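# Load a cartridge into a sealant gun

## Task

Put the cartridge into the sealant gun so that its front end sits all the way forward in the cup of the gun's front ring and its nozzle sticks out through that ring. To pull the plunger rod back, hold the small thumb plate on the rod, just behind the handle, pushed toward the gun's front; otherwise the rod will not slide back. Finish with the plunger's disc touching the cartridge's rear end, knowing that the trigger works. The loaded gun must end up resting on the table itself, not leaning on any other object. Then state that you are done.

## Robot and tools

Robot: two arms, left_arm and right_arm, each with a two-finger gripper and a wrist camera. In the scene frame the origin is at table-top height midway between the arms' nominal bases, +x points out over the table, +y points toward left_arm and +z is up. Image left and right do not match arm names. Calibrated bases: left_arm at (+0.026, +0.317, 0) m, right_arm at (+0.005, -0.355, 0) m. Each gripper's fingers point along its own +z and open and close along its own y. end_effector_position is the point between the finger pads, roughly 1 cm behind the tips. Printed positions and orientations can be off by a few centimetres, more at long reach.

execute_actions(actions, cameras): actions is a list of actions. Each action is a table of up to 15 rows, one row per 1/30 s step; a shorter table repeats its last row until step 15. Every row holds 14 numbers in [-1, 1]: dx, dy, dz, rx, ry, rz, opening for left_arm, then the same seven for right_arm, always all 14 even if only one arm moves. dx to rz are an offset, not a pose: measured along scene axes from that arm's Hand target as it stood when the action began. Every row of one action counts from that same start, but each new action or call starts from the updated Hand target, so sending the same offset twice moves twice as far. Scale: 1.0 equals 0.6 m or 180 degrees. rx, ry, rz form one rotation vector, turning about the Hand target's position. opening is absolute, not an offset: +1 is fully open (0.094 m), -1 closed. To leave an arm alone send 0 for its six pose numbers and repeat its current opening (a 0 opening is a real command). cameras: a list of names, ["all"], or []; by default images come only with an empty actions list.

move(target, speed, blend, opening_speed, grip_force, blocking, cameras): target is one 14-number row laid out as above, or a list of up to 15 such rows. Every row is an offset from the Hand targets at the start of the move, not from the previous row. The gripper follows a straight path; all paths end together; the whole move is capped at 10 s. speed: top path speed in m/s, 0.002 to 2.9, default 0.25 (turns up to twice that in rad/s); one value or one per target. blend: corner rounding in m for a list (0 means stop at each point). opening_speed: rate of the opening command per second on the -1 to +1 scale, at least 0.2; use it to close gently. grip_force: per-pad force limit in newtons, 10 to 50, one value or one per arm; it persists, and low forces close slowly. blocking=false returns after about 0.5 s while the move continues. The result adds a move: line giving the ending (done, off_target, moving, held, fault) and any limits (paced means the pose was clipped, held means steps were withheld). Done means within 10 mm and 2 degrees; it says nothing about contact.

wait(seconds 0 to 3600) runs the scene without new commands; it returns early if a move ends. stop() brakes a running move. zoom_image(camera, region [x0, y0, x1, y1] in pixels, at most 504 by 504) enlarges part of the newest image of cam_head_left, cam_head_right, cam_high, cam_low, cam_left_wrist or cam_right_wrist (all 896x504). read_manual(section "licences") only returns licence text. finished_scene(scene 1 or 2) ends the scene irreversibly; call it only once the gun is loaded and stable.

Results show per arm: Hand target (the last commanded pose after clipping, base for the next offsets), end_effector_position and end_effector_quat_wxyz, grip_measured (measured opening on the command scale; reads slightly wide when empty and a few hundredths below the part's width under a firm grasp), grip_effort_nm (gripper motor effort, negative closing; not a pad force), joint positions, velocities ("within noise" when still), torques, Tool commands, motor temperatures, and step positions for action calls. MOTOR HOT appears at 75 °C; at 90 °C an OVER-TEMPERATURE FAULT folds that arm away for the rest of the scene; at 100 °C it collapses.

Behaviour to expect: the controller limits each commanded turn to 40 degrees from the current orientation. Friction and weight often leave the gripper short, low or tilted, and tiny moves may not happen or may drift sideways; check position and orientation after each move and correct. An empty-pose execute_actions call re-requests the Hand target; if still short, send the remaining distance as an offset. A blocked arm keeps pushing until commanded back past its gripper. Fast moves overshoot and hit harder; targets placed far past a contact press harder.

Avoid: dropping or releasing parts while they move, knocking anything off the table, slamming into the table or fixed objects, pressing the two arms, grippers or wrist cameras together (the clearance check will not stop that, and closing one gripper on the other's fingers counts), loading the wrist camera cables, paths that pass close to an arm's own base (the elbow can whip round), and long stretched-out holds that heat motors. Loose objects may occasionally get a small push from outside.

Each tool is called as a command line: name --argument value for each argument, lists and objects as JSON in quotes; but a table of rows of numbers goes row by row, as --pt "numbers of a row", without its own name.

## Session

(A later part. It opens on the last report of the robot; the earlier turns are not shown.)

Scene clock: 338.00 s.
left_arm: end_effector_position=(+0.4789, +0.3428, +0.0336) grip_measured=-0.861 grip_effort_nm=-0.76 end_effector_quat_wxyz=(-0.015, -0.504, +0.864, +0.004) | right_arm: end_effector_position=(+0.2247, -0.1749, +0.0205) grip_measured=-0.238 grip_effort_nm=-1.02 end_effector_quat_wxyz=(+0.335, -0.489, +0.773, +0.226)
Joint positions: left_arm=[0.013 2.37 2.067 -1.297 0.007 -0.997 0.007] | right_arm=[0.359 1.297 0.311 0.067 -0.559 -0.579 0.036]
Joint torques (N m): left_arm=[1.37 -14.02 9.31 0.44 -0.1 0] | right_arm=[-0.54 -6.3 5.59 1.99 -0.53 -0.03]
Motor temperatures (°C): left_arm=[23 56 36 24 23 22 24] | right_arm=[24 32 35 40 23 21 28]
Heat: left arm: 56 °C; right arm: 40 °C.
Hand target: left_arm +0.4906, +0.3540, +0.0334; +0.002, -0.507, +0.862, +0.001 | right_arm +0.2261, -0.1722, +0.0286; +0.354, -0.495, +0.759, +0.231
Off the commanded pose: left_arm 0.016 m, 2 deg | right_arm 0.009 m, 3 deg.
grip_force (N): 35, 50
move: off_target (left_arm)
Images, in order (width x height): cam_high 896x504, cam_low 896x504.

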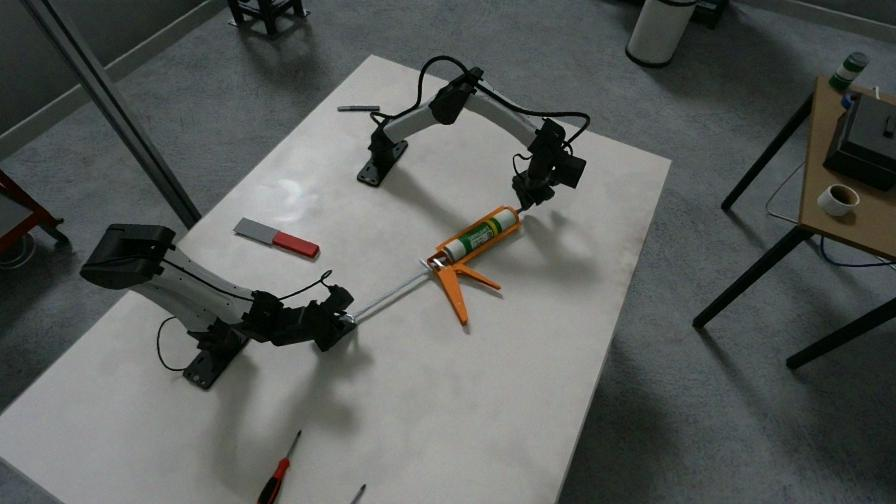

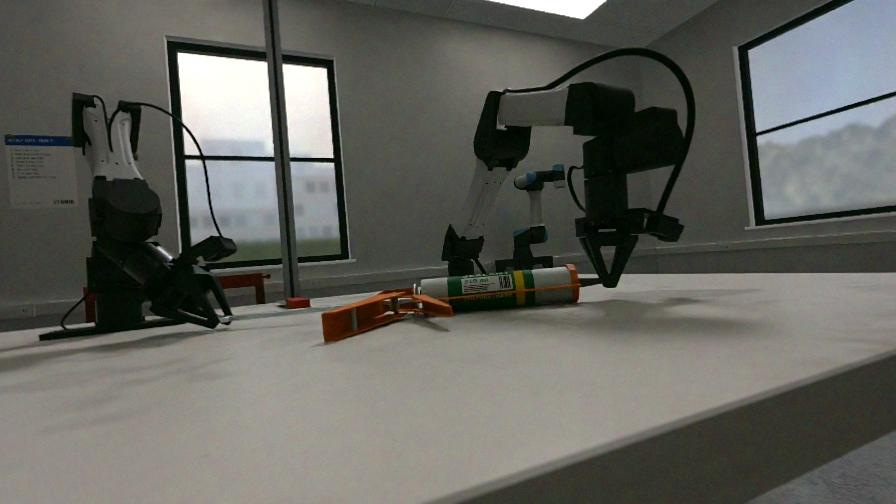

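move --pt "-0.0195 -0.0187 0.0 0 0 0 -0.93 0 0 0 0 0 0 -0.45" --pt "-0.0195 -0.0187 0.0 0 0 0 -0.1 0 0 0 0 0 0 -0.45" --pt "-0.0195 -0.0187 0.15 0 0 0 -0.1 0 0 0 0 0 0 -0.45" --speed '[0.05, 0.1, 0.2]' --cameras '["cam_high", "cam_low", "cam_head_left", "cam_head_right"]'

zoom_image --camera "cam_high" --region '[410, 235, 510, 335]'

zoom_image --camera "cam_low" --region '[310, 240, 490, 350]'

zoom_image --camera "cam_low" --region '[540, 242, 630, 312]'

Scene clock: 341.30 s.
left_arm: end_effector_position=(+0.4780, +0.3428, +0.1138) grip_measured=-0.103 grip_effort_nm=0.13 end_effector_quat_wxyz=(+0.004, -0.504, +0.864, -0.006) | right_arm: end_effector_position=(+0.2247, -0.1749, +0.0205) grip_measured=-0.238 grip_effort_nm=-1.01 end_effector_quat_wxyz=(+0.335, -0.489, +0.773, +0.226)
Joint positions: left_arm=[0.013 2.346 2.345 -1.558 0.007 -0.998 0.042] | right_arm=[0.359 1.297 0.311 0.067 -0.559 -0.579 0.036]
Joint torques (N m): left_arm=[-0.7 -16.36 7.95 0.29 -0.1 -0.18] | right_arm=[-0.54 -6.31 5.55 1.99 -0.54 -0.03]
Motor temperatures (°C): left_arm=[23 58 36 24 23 22 24] | right_arm=[24 32 35 41 23 21 28]
Heat: left arm: 58 °C; right arm: 41 °C.
Hand target: left_arm +0.4789, +0.3428, +0.1233; +0.002, -0.507, +0.862, +0.001 | right_arm +0.2261, -0.1722, +0.0286; +0.354, -0.495, +0.759, +0.231
Off the commanded pose: left_arm 0.010 m, 1 deg | right_arm 0.009 m, 3 deg.
joint sent to its limit (left arm) — joint 4 (wrist pitch), lower limit. The joint targets still meet the commanded pose.
grip_force (N): 35, 50
move: done
Images, in order (width x height): cam_head_left 896x504, cam_head_right 896x504, cam_high 896x504, cam_low 896x504.

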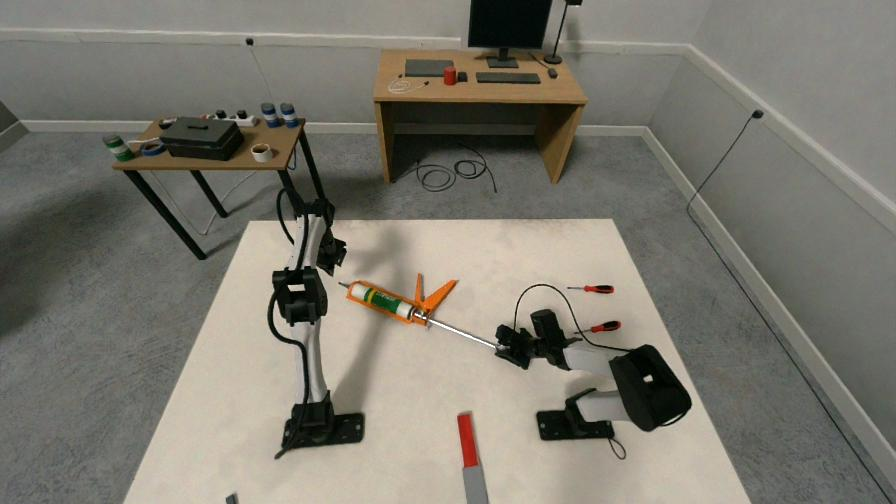

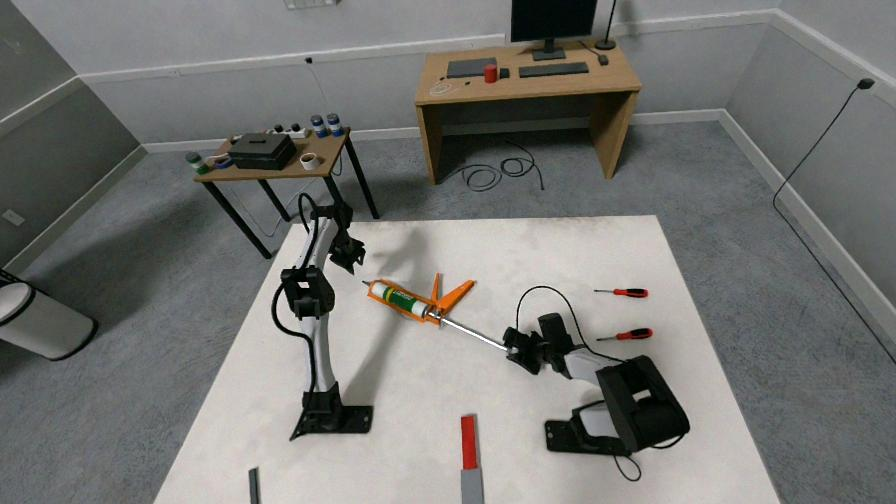

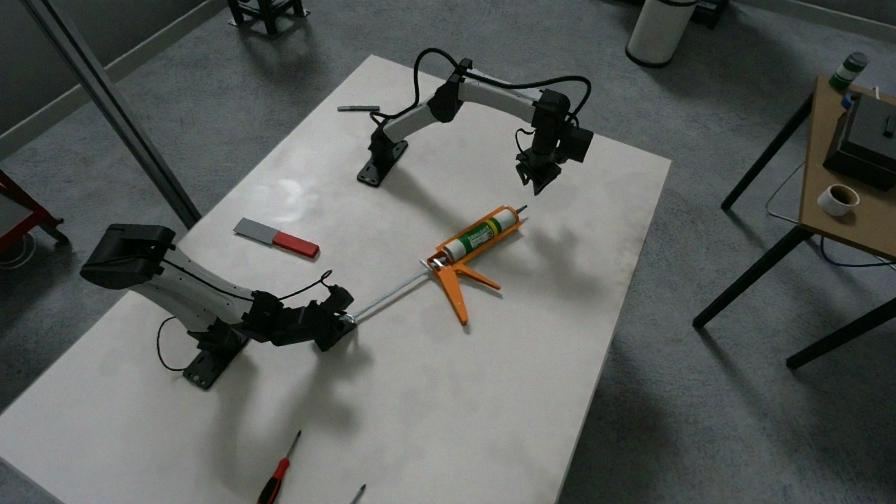

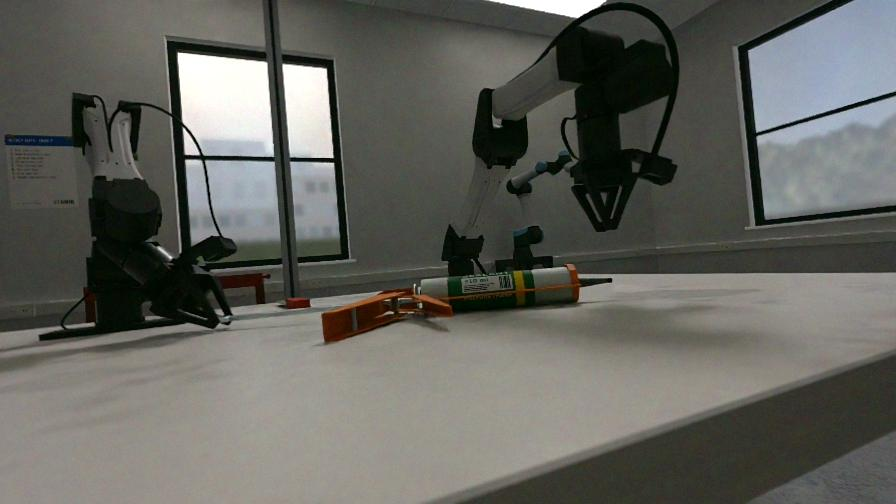

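Scaled by 5.040 from the camera's image (finer frame: 1280x720).

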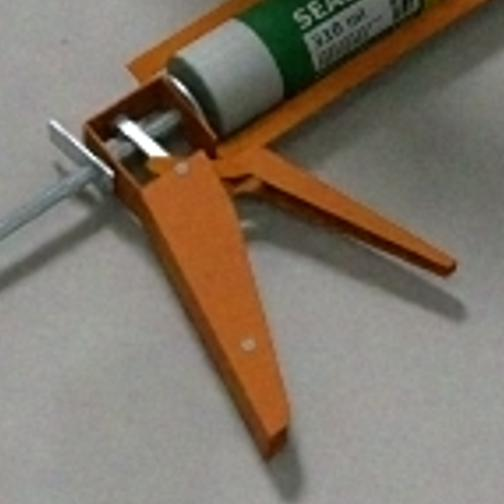

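Scaled by 2.800 from the camera's image (finer frame: 1280x720).

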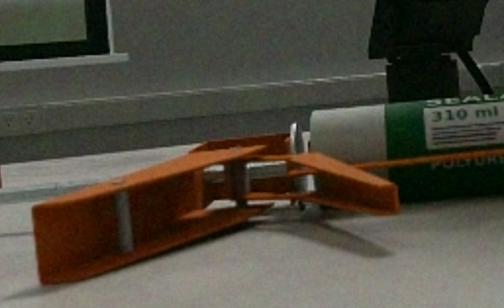

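Scaled by 5.600 from the camera's image (finer frame: 1280x720).

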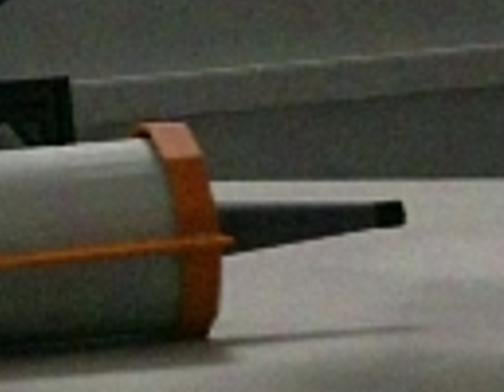

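move --pt "-0.148 -0.505 0.06 0 0 -0.5 0.95 0 0 0 0 0 0 -0.45" --speed 0.3 --grip_force '[50, 50]' --cameras '["cam_left_wrist", "cam_high"]'

Scene clock: 346.10 s.
left_arm: end_effector_position=(+0.3874, +0.0407, +0.1618) grip_measured=+0.947 grip_effort_nm=0.13 end_effector_quat_wxyz=(+0.060, +0.245, +0.967, -0.029) | right_arm: end_effector_position=(+0.2247, -0.1749, +0.0205) grip_measured=-0.238 grip_effort_nm=-1.01 end_effector_quat_wxyz=(+0.335, -0.489, +0.773, +0.226)
Joint positions: left_arm=[-0.697 2.253 2.374 -1.559 0.007 -0.156 0.091] | right_arm=[0.359 1.297 0.311 0.067 -0.559 -0.579 0.036]
Joint torques (N m): left_arm=[-0.38 -12.63 8.43 0.62 -0.03 0.01] | right_arm=[-0.55 -6.3 5.56 1.99 -0.54 -0.03]
Motor temperatures (°C): left_arm=[23 59 36 24 23 22 24] | right_arm=[24 32 35 41 23 21 28]
Heat: left arm: 59 °C; right arm: 41 °C.
Hand target: left_arm +0.3901, +0.0398, +0.1593; +0.003, +0.251, +0.968, +0.000 | right_arm +0.2261, -0.1722, +0.0286; +0.354, -0.495, +0.759, +0.231
Off the commanded pose: left_arm 0.004 m, 7 deg | right_arm 0.009 m, 3 deg.
joint sent to its limit (left arm) — joint 4 (wrist pitch), lower limit. The joint targets are off in orientation, not in position.
move: off_target (left_arm)
cam_left_wrist: T_world_to_cam=[[-0.44951, -0.89279, 0.02957, 0.20375], [-0.8647, 0.4432, 0.23635, 0.32122], [-0.22412, 0.08067, -0.97122, 0.32823]] pos_world=[0.44291, 0.01306, 0.23683]
Images, in order (width x height): cam_high 896x504, cam_left_wrist 896x504.

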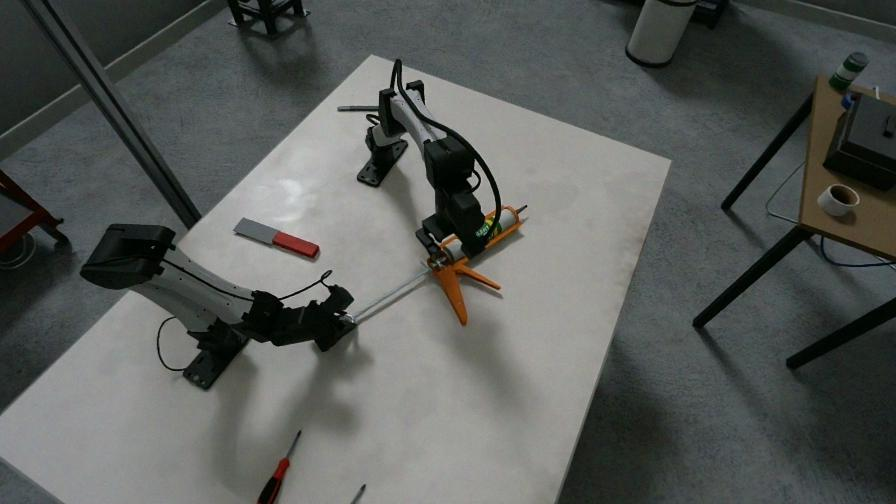

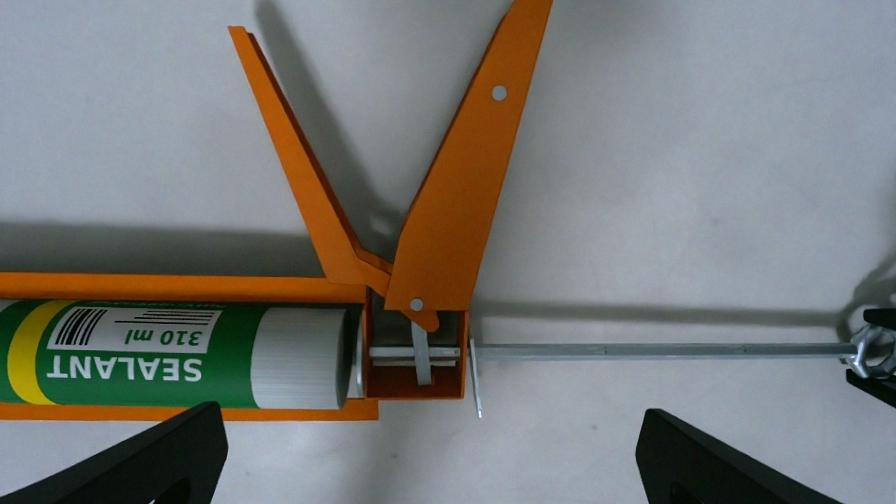

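zoom_image --camera "cam_left_wrist" --region '[220, 0, 580, 210]'

zoom_image --camera "cam_left_wrist" --region '[270, 200, 510, 440]'

Scaled by 1.400 from the camera's image (finer frame: 1280x720).

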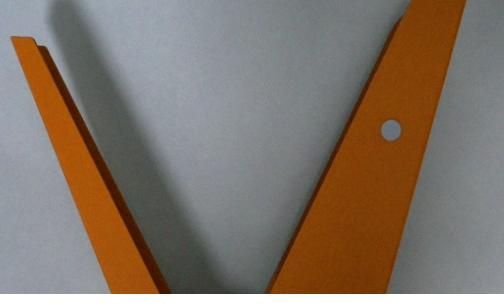

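Scaled by 2.100 from the camera's image (finer frame: 1280x720).

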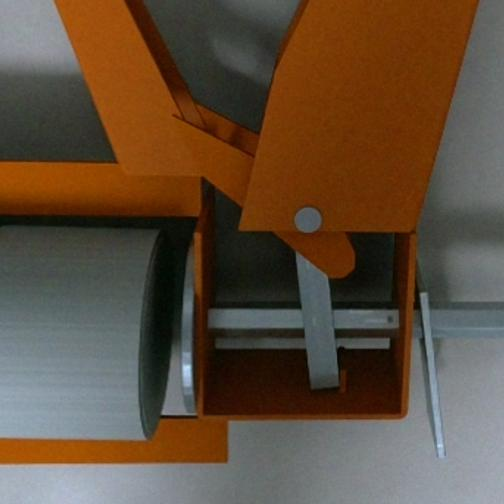

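move --pt "0.042 0.0075 -0.0988 0 0 0 1.0 0 0 0 0 0 0 -0.45" --speed 0.2 --cameras '["cam_left_wrist"]'

Scene clock: 351.30 s.
left_arm: end_effector_position=(+0.4117, +0.0437, +0.0975) grip_measured=+0.997 grip_effort_nm=0.13 end_effector_quat_wxyz=(+0.009, +0.247, +0.969, -0.007) | right_arm: end_effector_position=(+0.2247, -0.1749, +0.0205) grip_measured=-0.238 grip_effort_nm=-1.01 end_effector_quat_wxyz=(+0.335, -0.489, +0.773, +0.226)
Joint positions: left_arm=[-0.66 2.448 2.462 -1.561 0.007 -0.116 0.094] | right_arm=[0.359 1.297 0.311 0.067 -0.559 -0.579 0.036]
Joint torques (N m): left_arm=[-0.14 -15.54 8.35 0.36 0 -0.03] | right_arm=[-0.54 -6.27 5.56 1.99 -0.53 -0.03]
Motor temperatures (°C): left_arm=[23 58 36 24 23 22 24] | right_arm=[24 32 35 41 23 21 28]
Heat: left arm: 58 °C; right arm: 41 °C.
Hand target: left_arm +0.4152, +0.0443, +0.1000; +0.003, +0.251, +0.968, +0.000 | right_arm +0.2261, -0.1722, +0.0286; +0.354, -0.495, +0.759, +0.231
Off the commanded pose: left_arm 0.004 m, 1 deg | right_arm 0.009 m, 3 deg.
joint sent to its limit (left arm) — joint 4 (wrist pitch), lower limit. The joint targets still meet the commanded pose.
move: done
cam_left_wrist: T_world_to_cam=[[-0.45125, -0.89236, 0.00845, 0.22201], [-0.83814, 0.42704, 0.33936, 0.33582], [-0.30644, 0.14606, -0.94062, 0.29899]] pos_world=[0.47326, 0.01103, 0.16539]

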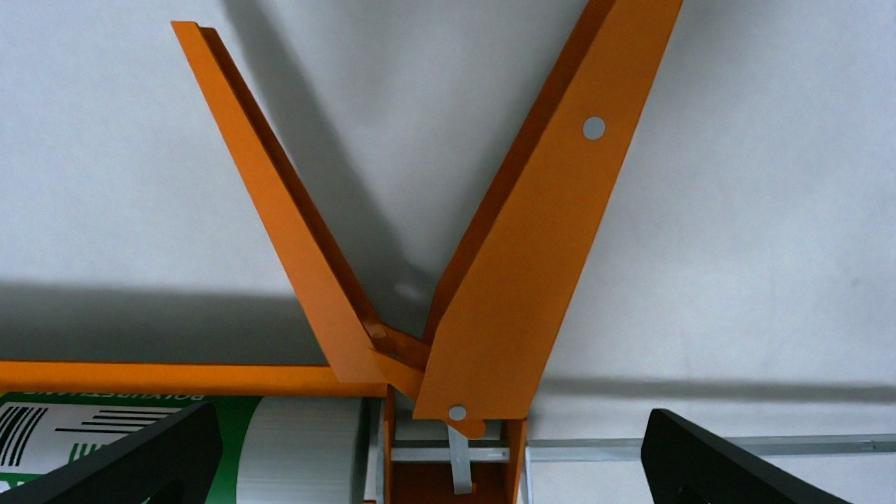

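move --pt "-0.004 0.005 -0.07 0 0 0 1.0 0 0 0 0 0 0 -0.45" --speed 0.15 --cameras '["cam_left_wrist"]'

Scene clock: 353.50 s.
left_arm: end_effector_position=(+0.4104, +0.0446, +0.0514) grip_measured=+0.997 grip_effort_nm=0.13 end_effector_quat_wxyz=(-0.007, +0.248, +0.969, -0.001) | right_arm: end_effector_position=(+0.2247, -0.1749, +0.0205) grip_measured=-0.238 grip_effort_nm=-1.01 end_effector_quat_wxyz=(+0.335, -0.489, +0.773, +0.226)
Joint positions: left_arm=[-0.66 2.448 2.275 -1.412 0.007 -0.113 0.094] | right_arm=[0.359 1.297 0.311 0.067 -0.559 -0.579 0.036]
Joint torques (N m): left_arm=[0.1 -18.8 4.94 0.51 -0.02 0.01] | right_arm=[-0.55 -6.3 5.55 1.99 -0.54 -0.03]
Motor temperatures (°C): left_arm=[23 59 36 24 23 22 24] | right_arm=[24 32 35 41 23 21 28]
Heat: left arm: 59 °C; right arm: 41 °C.
Hand target: left_arm +0.4128, +0.0474, +0.0580; +0.003, +0.250, +0.968, +0.000 | right_arm +0.2261, -0.1722, +0.0286; +0.354, -0.495, +0.759, +0.231
Off the commanded pose: left_arm 0.008 m, 1 deg | right_arm 0.009 m, 3 deg.
move: done
cam_left_wrist: T_world_to_cam=[[-0.45341, -0.89129, 0.00324, 0.22381], [-0.82649, 0.4218, 0.37283, 0.34365], [-0.33366, 0.16637, -0.9279, 0.26467]] pos_world=[0.47381, 0.01049, 0.11674]

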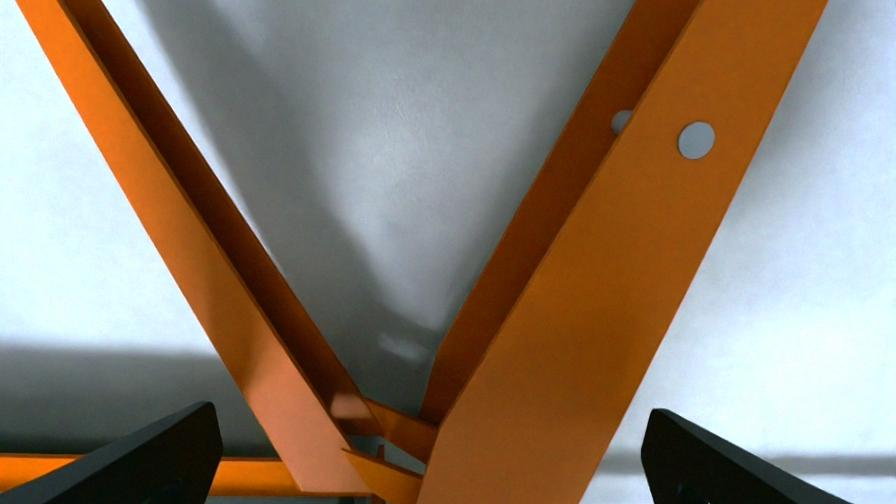

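move --pt "-0.0025 0.0023 -0.005 0 0 0 1.0 0 0 0 0 0 0 -0.45" --pt "-0.0025 0.0023 -0.0467 0 0 0 1.0 0 0 0 0 0 0 -0.45" --speed 0.05 --cameras '["cam_left_wrist", "cam_low", "cam_high"]'

zoom_image --camera "cam_low" --region '[310, 230, 490, 350]'

Scene clock: 356.93 s.
left_arm: end_effector_position=(+0.4076, +0.0466, +0.0185) grip_measured=+0.997 grip_effort_nm=0.13 end_effector_quat_wxyz=(-0.013, +0.248, +0.969, +0.001) | right_arm: end_effector_position=(+0.2247, -0.1749, +0.0205) grip_measured=-0.238 grip_effort_nm=-1.02 end_effector_quat_wxyz=(+0.335, -0.489, +0.773, +0.226)
Joint positions: left_arm=[-0.66 2.444 2.138 -1.29 0.007 -0.112 0.094] | right_arm=[0.359 1.297 0.311 0.067 -0.559 -0.579 0.036]
Joint torques (N m): left_arm=[0.14 -19.81 4.97 0.45 -0.03 0.02] | right_arm=[-0.54 -6.3 5.56 1.99 -0.54 -0.03]
Motor temperatures (°C): left_arm=[23 61 36 24 23 22 24] | right_arm=[24 32 34 41 23 21 28]
Heat: left arm: 61 °C; right arm: 41 °C.
Hand target: left_arm +0.4114, +0.0487, +0.0300; +0.003, +0.251, +0.968, +0.000 | right_arm +0.2261, -0.1722, +0.0286; +0.354, -0.495, +0.759, +0.231
Off the commanded pose: left_arm 0.012 m, 2 deg | right_arm 0.009 m, 3 deg.
move: off_target (left_arm)
cam_left_wrist: T_world_to_cam=[[-0.45408, -0.89096, 0.00156, 0.22461], [-0.82264, 0.41993, 0.38331, 0.35117], [-0.34217, 0.17277, -0.92362, 0.23601]] pos_world=[0.47163, 0.01188, 0.08303]
Images, in order (width x height): cam_high 896x504, cam_low 896x504, cam_left_wrist 896x504.

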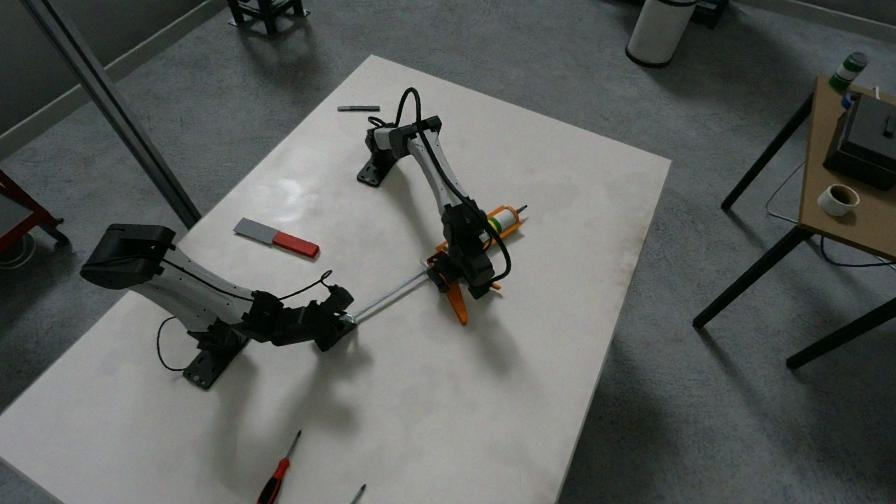

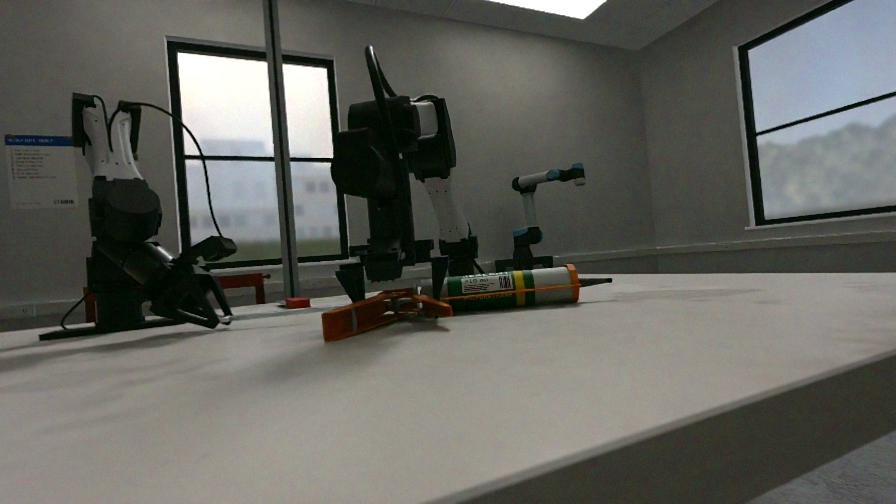

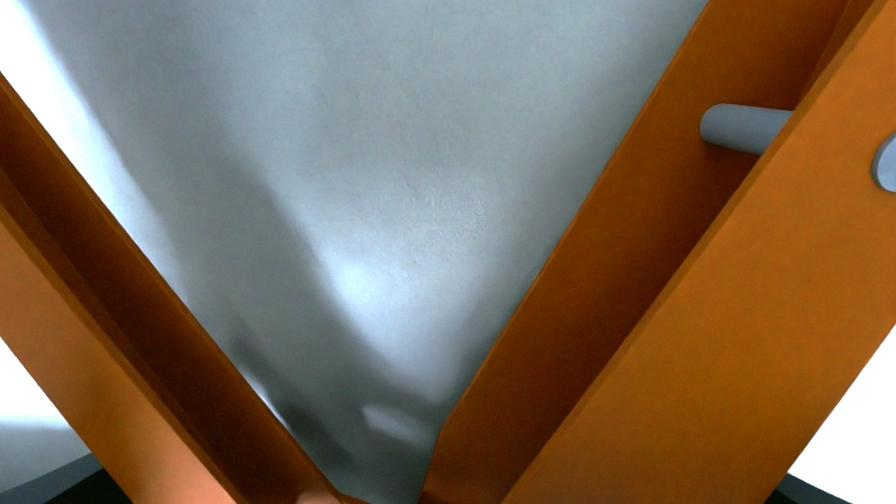

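Scaled by 2.800 from the camera's image (finer frame: 1280x720).

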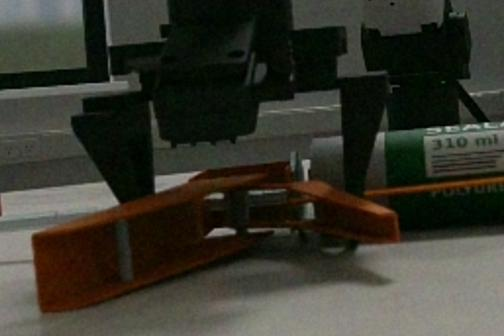

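move --pt "0.0 0.0 0.008 0 0 0 0.8 -0.008 -0.0183 0 0 0 0 -0.45" --speed 0.05 --opening_speed 0.4 --cameras '["cam_left_wrist", "cam_low", "cam_high"]'

zoom_image --camera "cam_low" --region '[310, 230, 490, 350]'

zoom_image --camera "cam_low" --region '[540, 242, 630, 312]'

Scene clock: 358.73 s.
left_arm: end_effector_position=(+0.4080, +0.0433, +0.0207) grip_measured=+0.805 grip_effort_nm=-0.25 end_effector_quat_wxyz=(-0.008, +0.259, +0.966, -0.005) | right_arm: end_effector_position=(+0.2247, -0.1816, +0.0260) grip_measured=-0.238 grip_effort_nm=-1.02 end_effector_quat_wxyz=(+0.349, -0.489, +0.766, +0.227)
Joint positions: left_arm=[-0.663 2.439 2.138 -1.283 0.015 -0.093 0.085] | right_arm=[0.316 1.257 0.296 0.052 -0.594 -0.614 0.036]
Joint torques (N m): left_arm=[0.32 -19.49 6.37 0.24 -0.1 -0.16] | right_arm=[-1.24 -6.06 5.39 1.61 -0.51 -0.14]
Motor temperatures (°C): left_arm=[23 61 36 24 23 22 24] | right_arm=[24 32 34 41 23 21 28]
Heat: left arm: 61 °C; right arm: 41 °C.
Hand target: left_arm +0.4113, +0.0486, +0.0348; +0.003, +0.251, +0.968, +0.000 | right_arm +0.2212, -0.1832, +0.0286; +0.354, -0.495, +0.759, +0.231
Off the commanded pose: left_arm 0.015 m, 2 deg | right_arm 0.005 m, 1 deg.
move: off_target (left_arm)
cam_left_wrist: T_world_to_cam=[[-0.47325, -0.88085, 0.01153, 0.22906], [-0.8153, 0.44291, 0.37298, 0.34818], [-0.33365, 0.16711, -0.92777, 0.23567]] pos_world=[0.4709, 0.00818, 0.08614]
Images, in order (width x height): cam_high 896x504, cam_low 896x504, cam_left_wrist 896x504.

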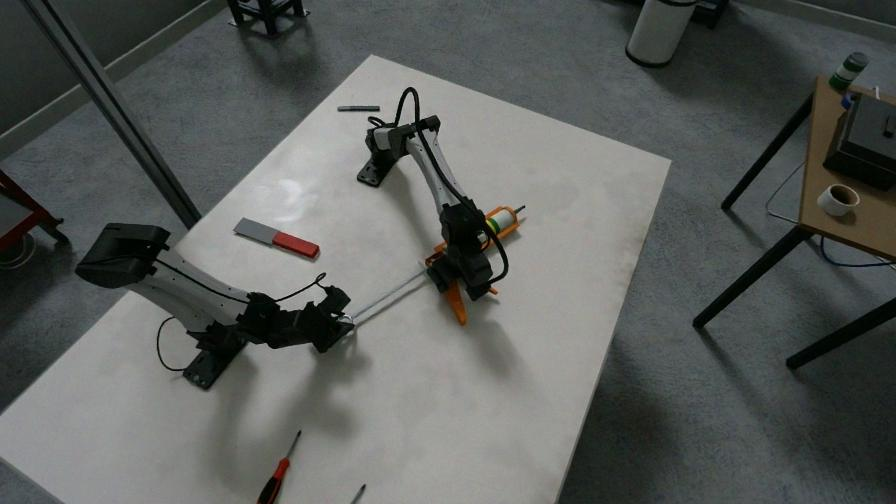

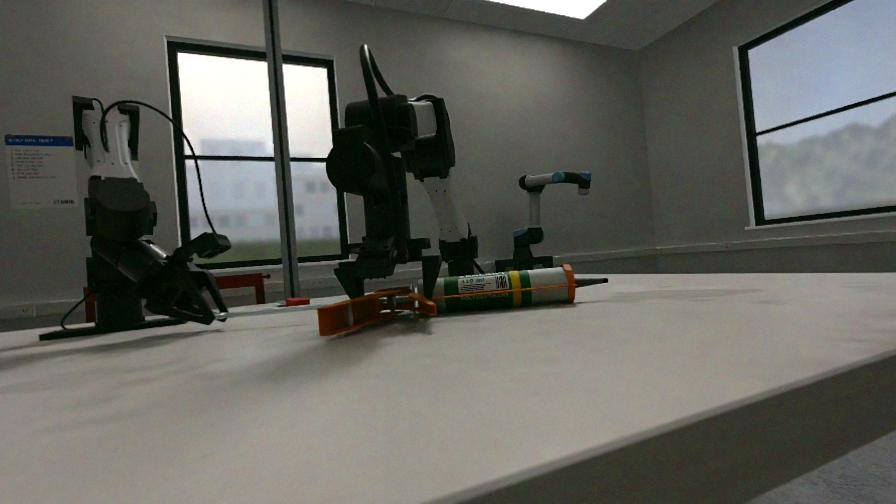

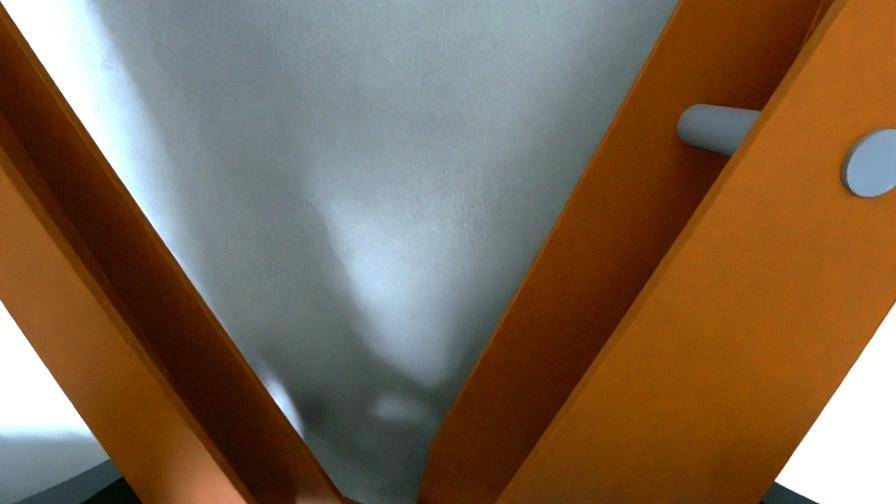

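Scaled by 2.800 from the camera's image (finer frame: 1280x720).

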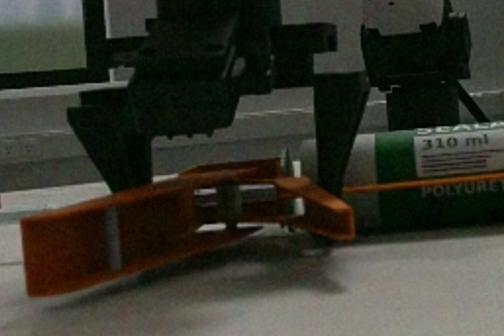

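Scaled by 5.600 from the camera's image (finer frame: 1280x720).

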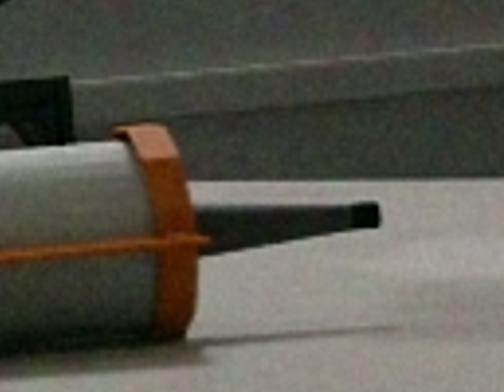

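move --pt "-0.0081 -0.0145 0.0 0 0 0 0.35 0 0 0 0 0 0 -0.45" --speed 0.02 --opening_speed 0.4 --cameras '["cam_left_wrist", "cam_low", "cam_high"]'

zoom_image --camera "cam_low" --region '[310, 230, 490, 350]'

zoom_image --camera "cam_low" --region '[540, 242, 630, 312]'

Scene clock: 361.67 s.
left_arm: end_effector_position=(+0.4008, +0.0335, +0.0207) grip_measured=+0.414 grip_effort_nm=-0.98 end_effector_quat_wxyz=(-0.008, +0.326, +0.945, -0.006) | right_arm: end_effector_position=(+0.2229, -0.1830, +0.0245) grip_measured=-0.238 grip_effort_nm=-1.01 end_effector_quat_wxyz=(+0.347, -0.499, +0.762, +0.225)
Joint positions: left_arm=[-0.688 2.439 2.138 -1.283 0.016 0.023 0.066] | right_arm=[0.31 1.257 0.296 0.038 -0.599 -0.645 0.036]
Joint torques (N m): left_arm=[0.92 -19.11 6.91 0.24 -0.08 -1.35] | right_arm=[-0.79 -6.09 5.41 1.73 -0.48 0.15]
Motor temperatures (°C): left_arm=[23 61 35 24 23 22 24] | right_arm=[24 32 34 41 23 21 28]
Heat: left arm: 61 °C; right arm: 41 °C.
Hand target: left_arm +0.4064, +0.0399, +0.0348; +0.003, +0.251, +0.968, +0.000 | right_arm +0.2212, -0.1832, +0.0286; +0.354, -0.495, +0.759, +0.231
Off the commanded pose: left_arm 0.016 m, 9 deg | right_arm 0.004 m, 1 deg.
move: off_target (left_arm)
cam_left_wrist: T_world_to_cam=[[-0.59212, -0.80572, 0.01462, 0.26214], [-0.74493, 0.55419, 0.37141, 0.31483], [-0.30735, 0.20902, -0.92835, 0.22298]] pos_world=[0.45828, -0.00988, 0.08625]
Images, in order (width x height): cam_high 896x504, cam_low 896x504, cam_left_wrist 896x504.

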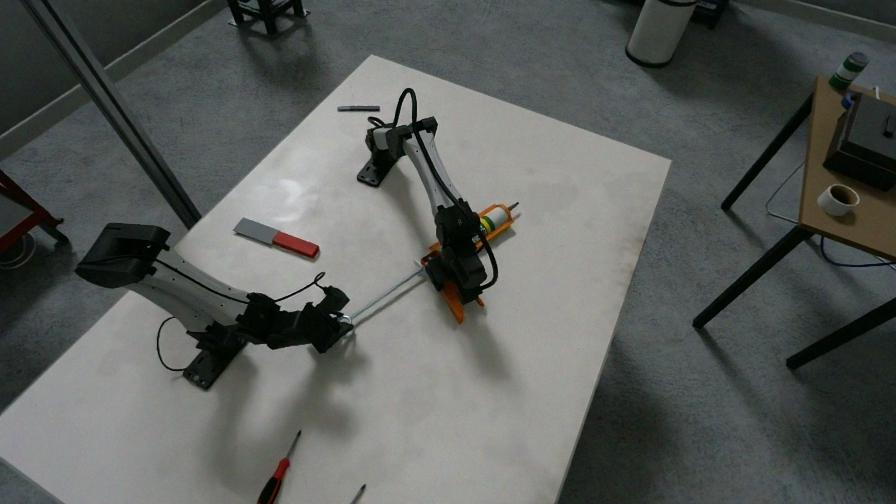

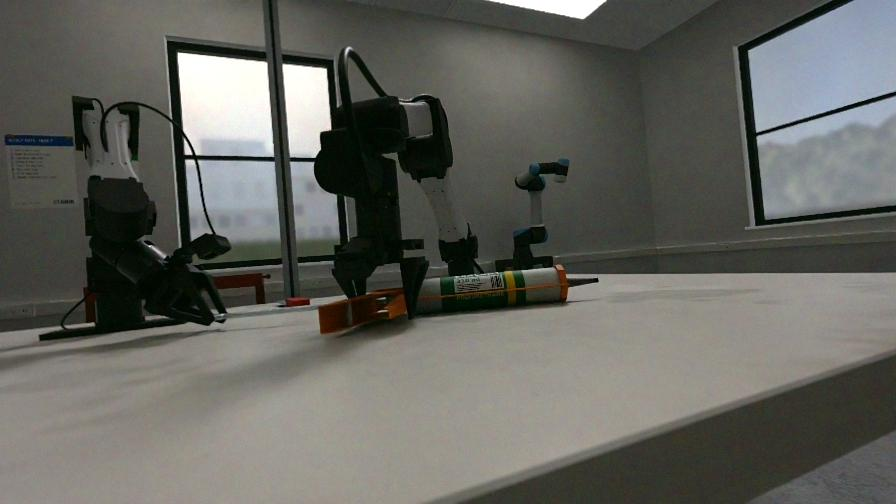

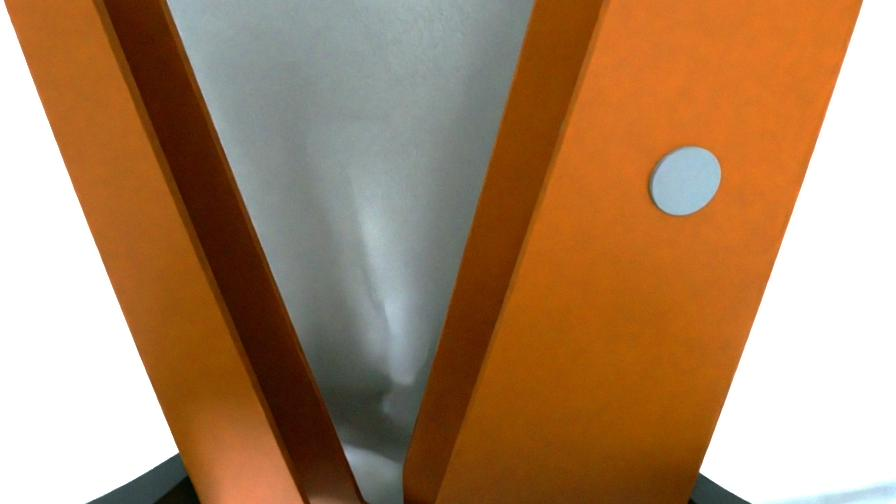

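Scaled by 2.800 from the camera's image (finer frame: 1280x720).

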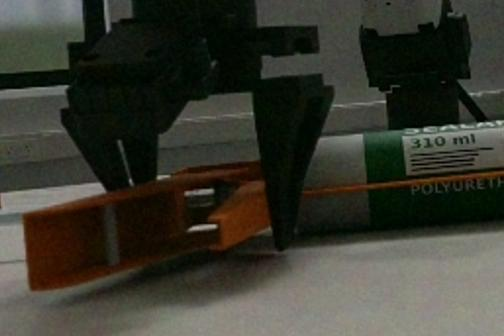

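Scaled by 5.600 from the camera's image (finer frame: 1280x720).

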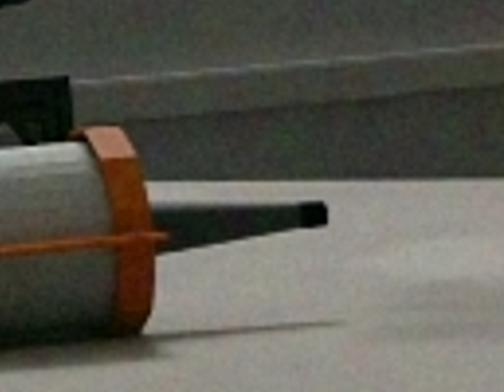

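zoom_image --camera "cam_high" --region '[400, 190, 540, 340]'

zoom_image --camera "cam_low" --region '[380, 240, 620, 330]'

Scaled by 3.360 from the camera's image (finer frame: 1280x720).

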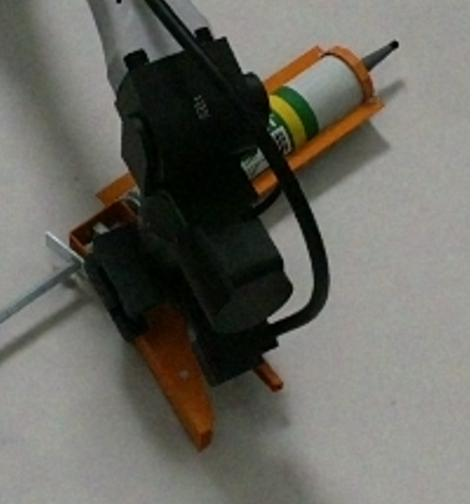

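Scaled by 2.100 from the camera's image (finer frame: 1280x720).

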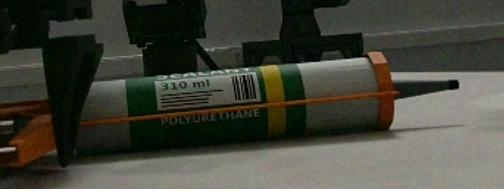

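move --pt "0.0 0.0 0.0 0 0 0 1.0 0 0 0 0 0 0 -0.45" --speed 0.02 --opening_speed 0.5 --cameras '["cam_left_wrist", "cam_low", "cam_high"]'

zoom_image --camera "cam_low" --region '[380, 240, 620, 330]'

zoom_image --camera "cam_low" --region '[540, 242, 630, 312]'

Scene clock: 364.80 s.
left_arm: end_effector_position=(+0.3970, +0.0400, +0.0209) grip_measured=+0.997 grip_effort_nm=0.13 end_effector_quat_wxyz=(-0.021, +0.258, +0.966, +0.001) | right_arm: end_effector_position=(+0.2209, -0.1830, +0.0236) grip_measured=-0.238 grip_effort_nm=-1.01 end_effector_quat_wxyz=(+0.343, -0.499, +0.763, +0.228)
Joint positions: left_arm=[-0.683 2.439 2.138 -1.31 0.014 -0.115 0.094] | right_arm=[0.31 1.257 0.296 0.028 -0.603 -0.645 0.036]
Joint torques (N m): left_arm=[0.21 -18.97 7.24 0.43 -0.09 -0.16] | right_arm=[-0.8 -6.09 5.41 1.8 -0.44 0.15]
Motor temperatures (°C): left_arm=[23 61 35 24 23 22 24] | right_arm=[24 32 35 41 23 21 28]
Heat: left arm: 61 °C; right arm: 41 °C.
Hand target: left_arm +0.4065, +0.0399, +0.0348; +0.003, +0.251, +0.968, +0.000 | right_arm +0.2212, -0.1832, +0.0286; +0.354, -0.495, +0.759, +0.231
Off the commanded pose: left_arm 0.017 m, 3 deg | right_arm 0.005 m, 2 deg.
move: done
cam_left_wrist: T_world_to_cam=[[-0.47106, -0.88208, 0.00639, 0.22023], [-0.80781, 0.43429, 0.39855, 0.33753], [-0.35433, 0.18258, -0.91713, 0.24002]] pos_world=[0.46144, 0.00385, 0.0842]
Images, in order (width x height): cam_high 896x504, cam_low 896x504, cam_left_wrist 896x504.

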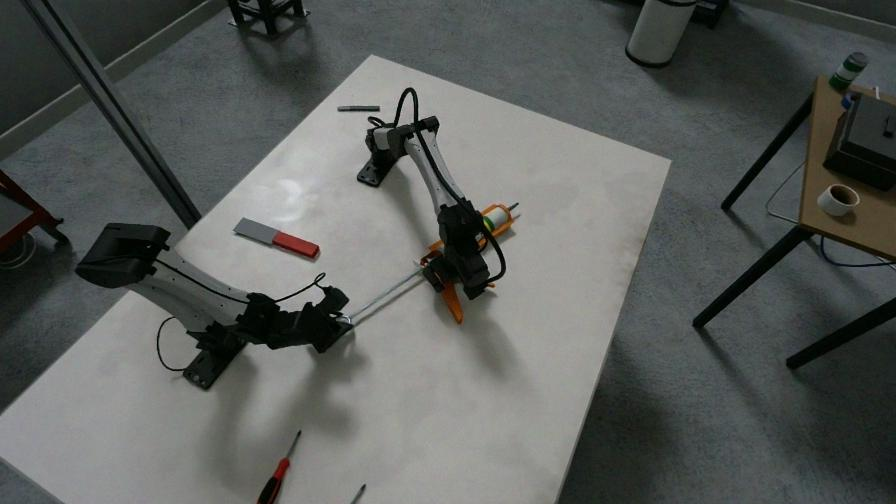

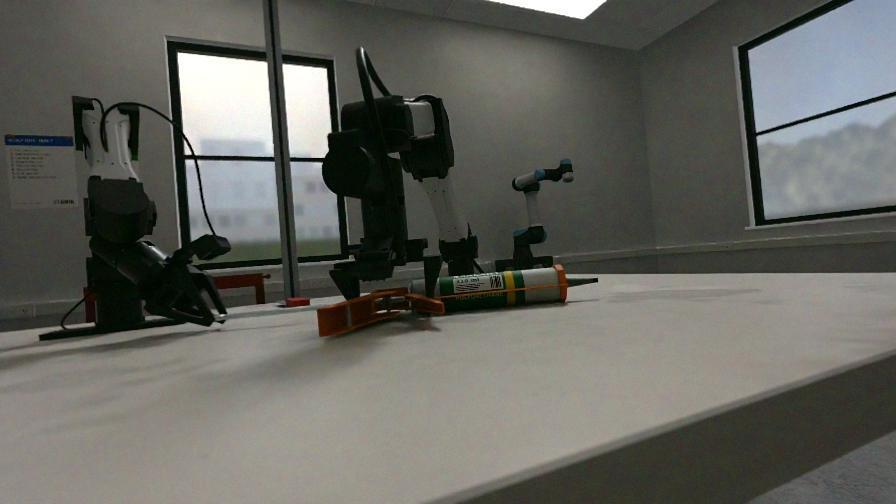

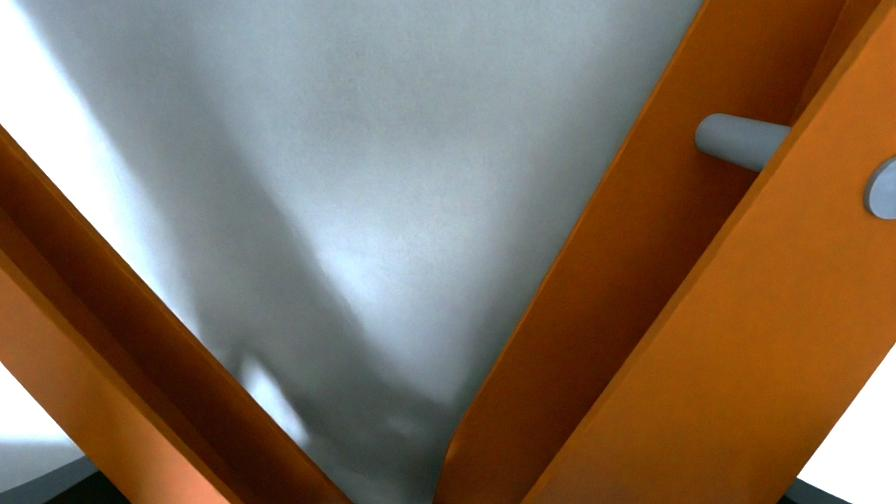

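Scaled by 2.100 from the camera's image (finer frame: 1280x720).

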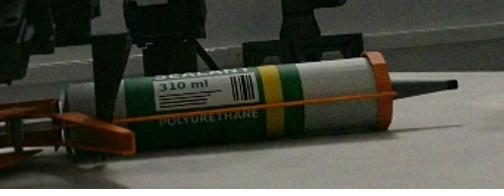

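Scaled by 5.600 from the camera's image (finer frame: 1280x720).

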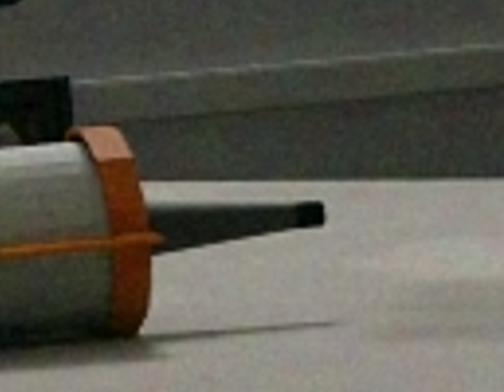

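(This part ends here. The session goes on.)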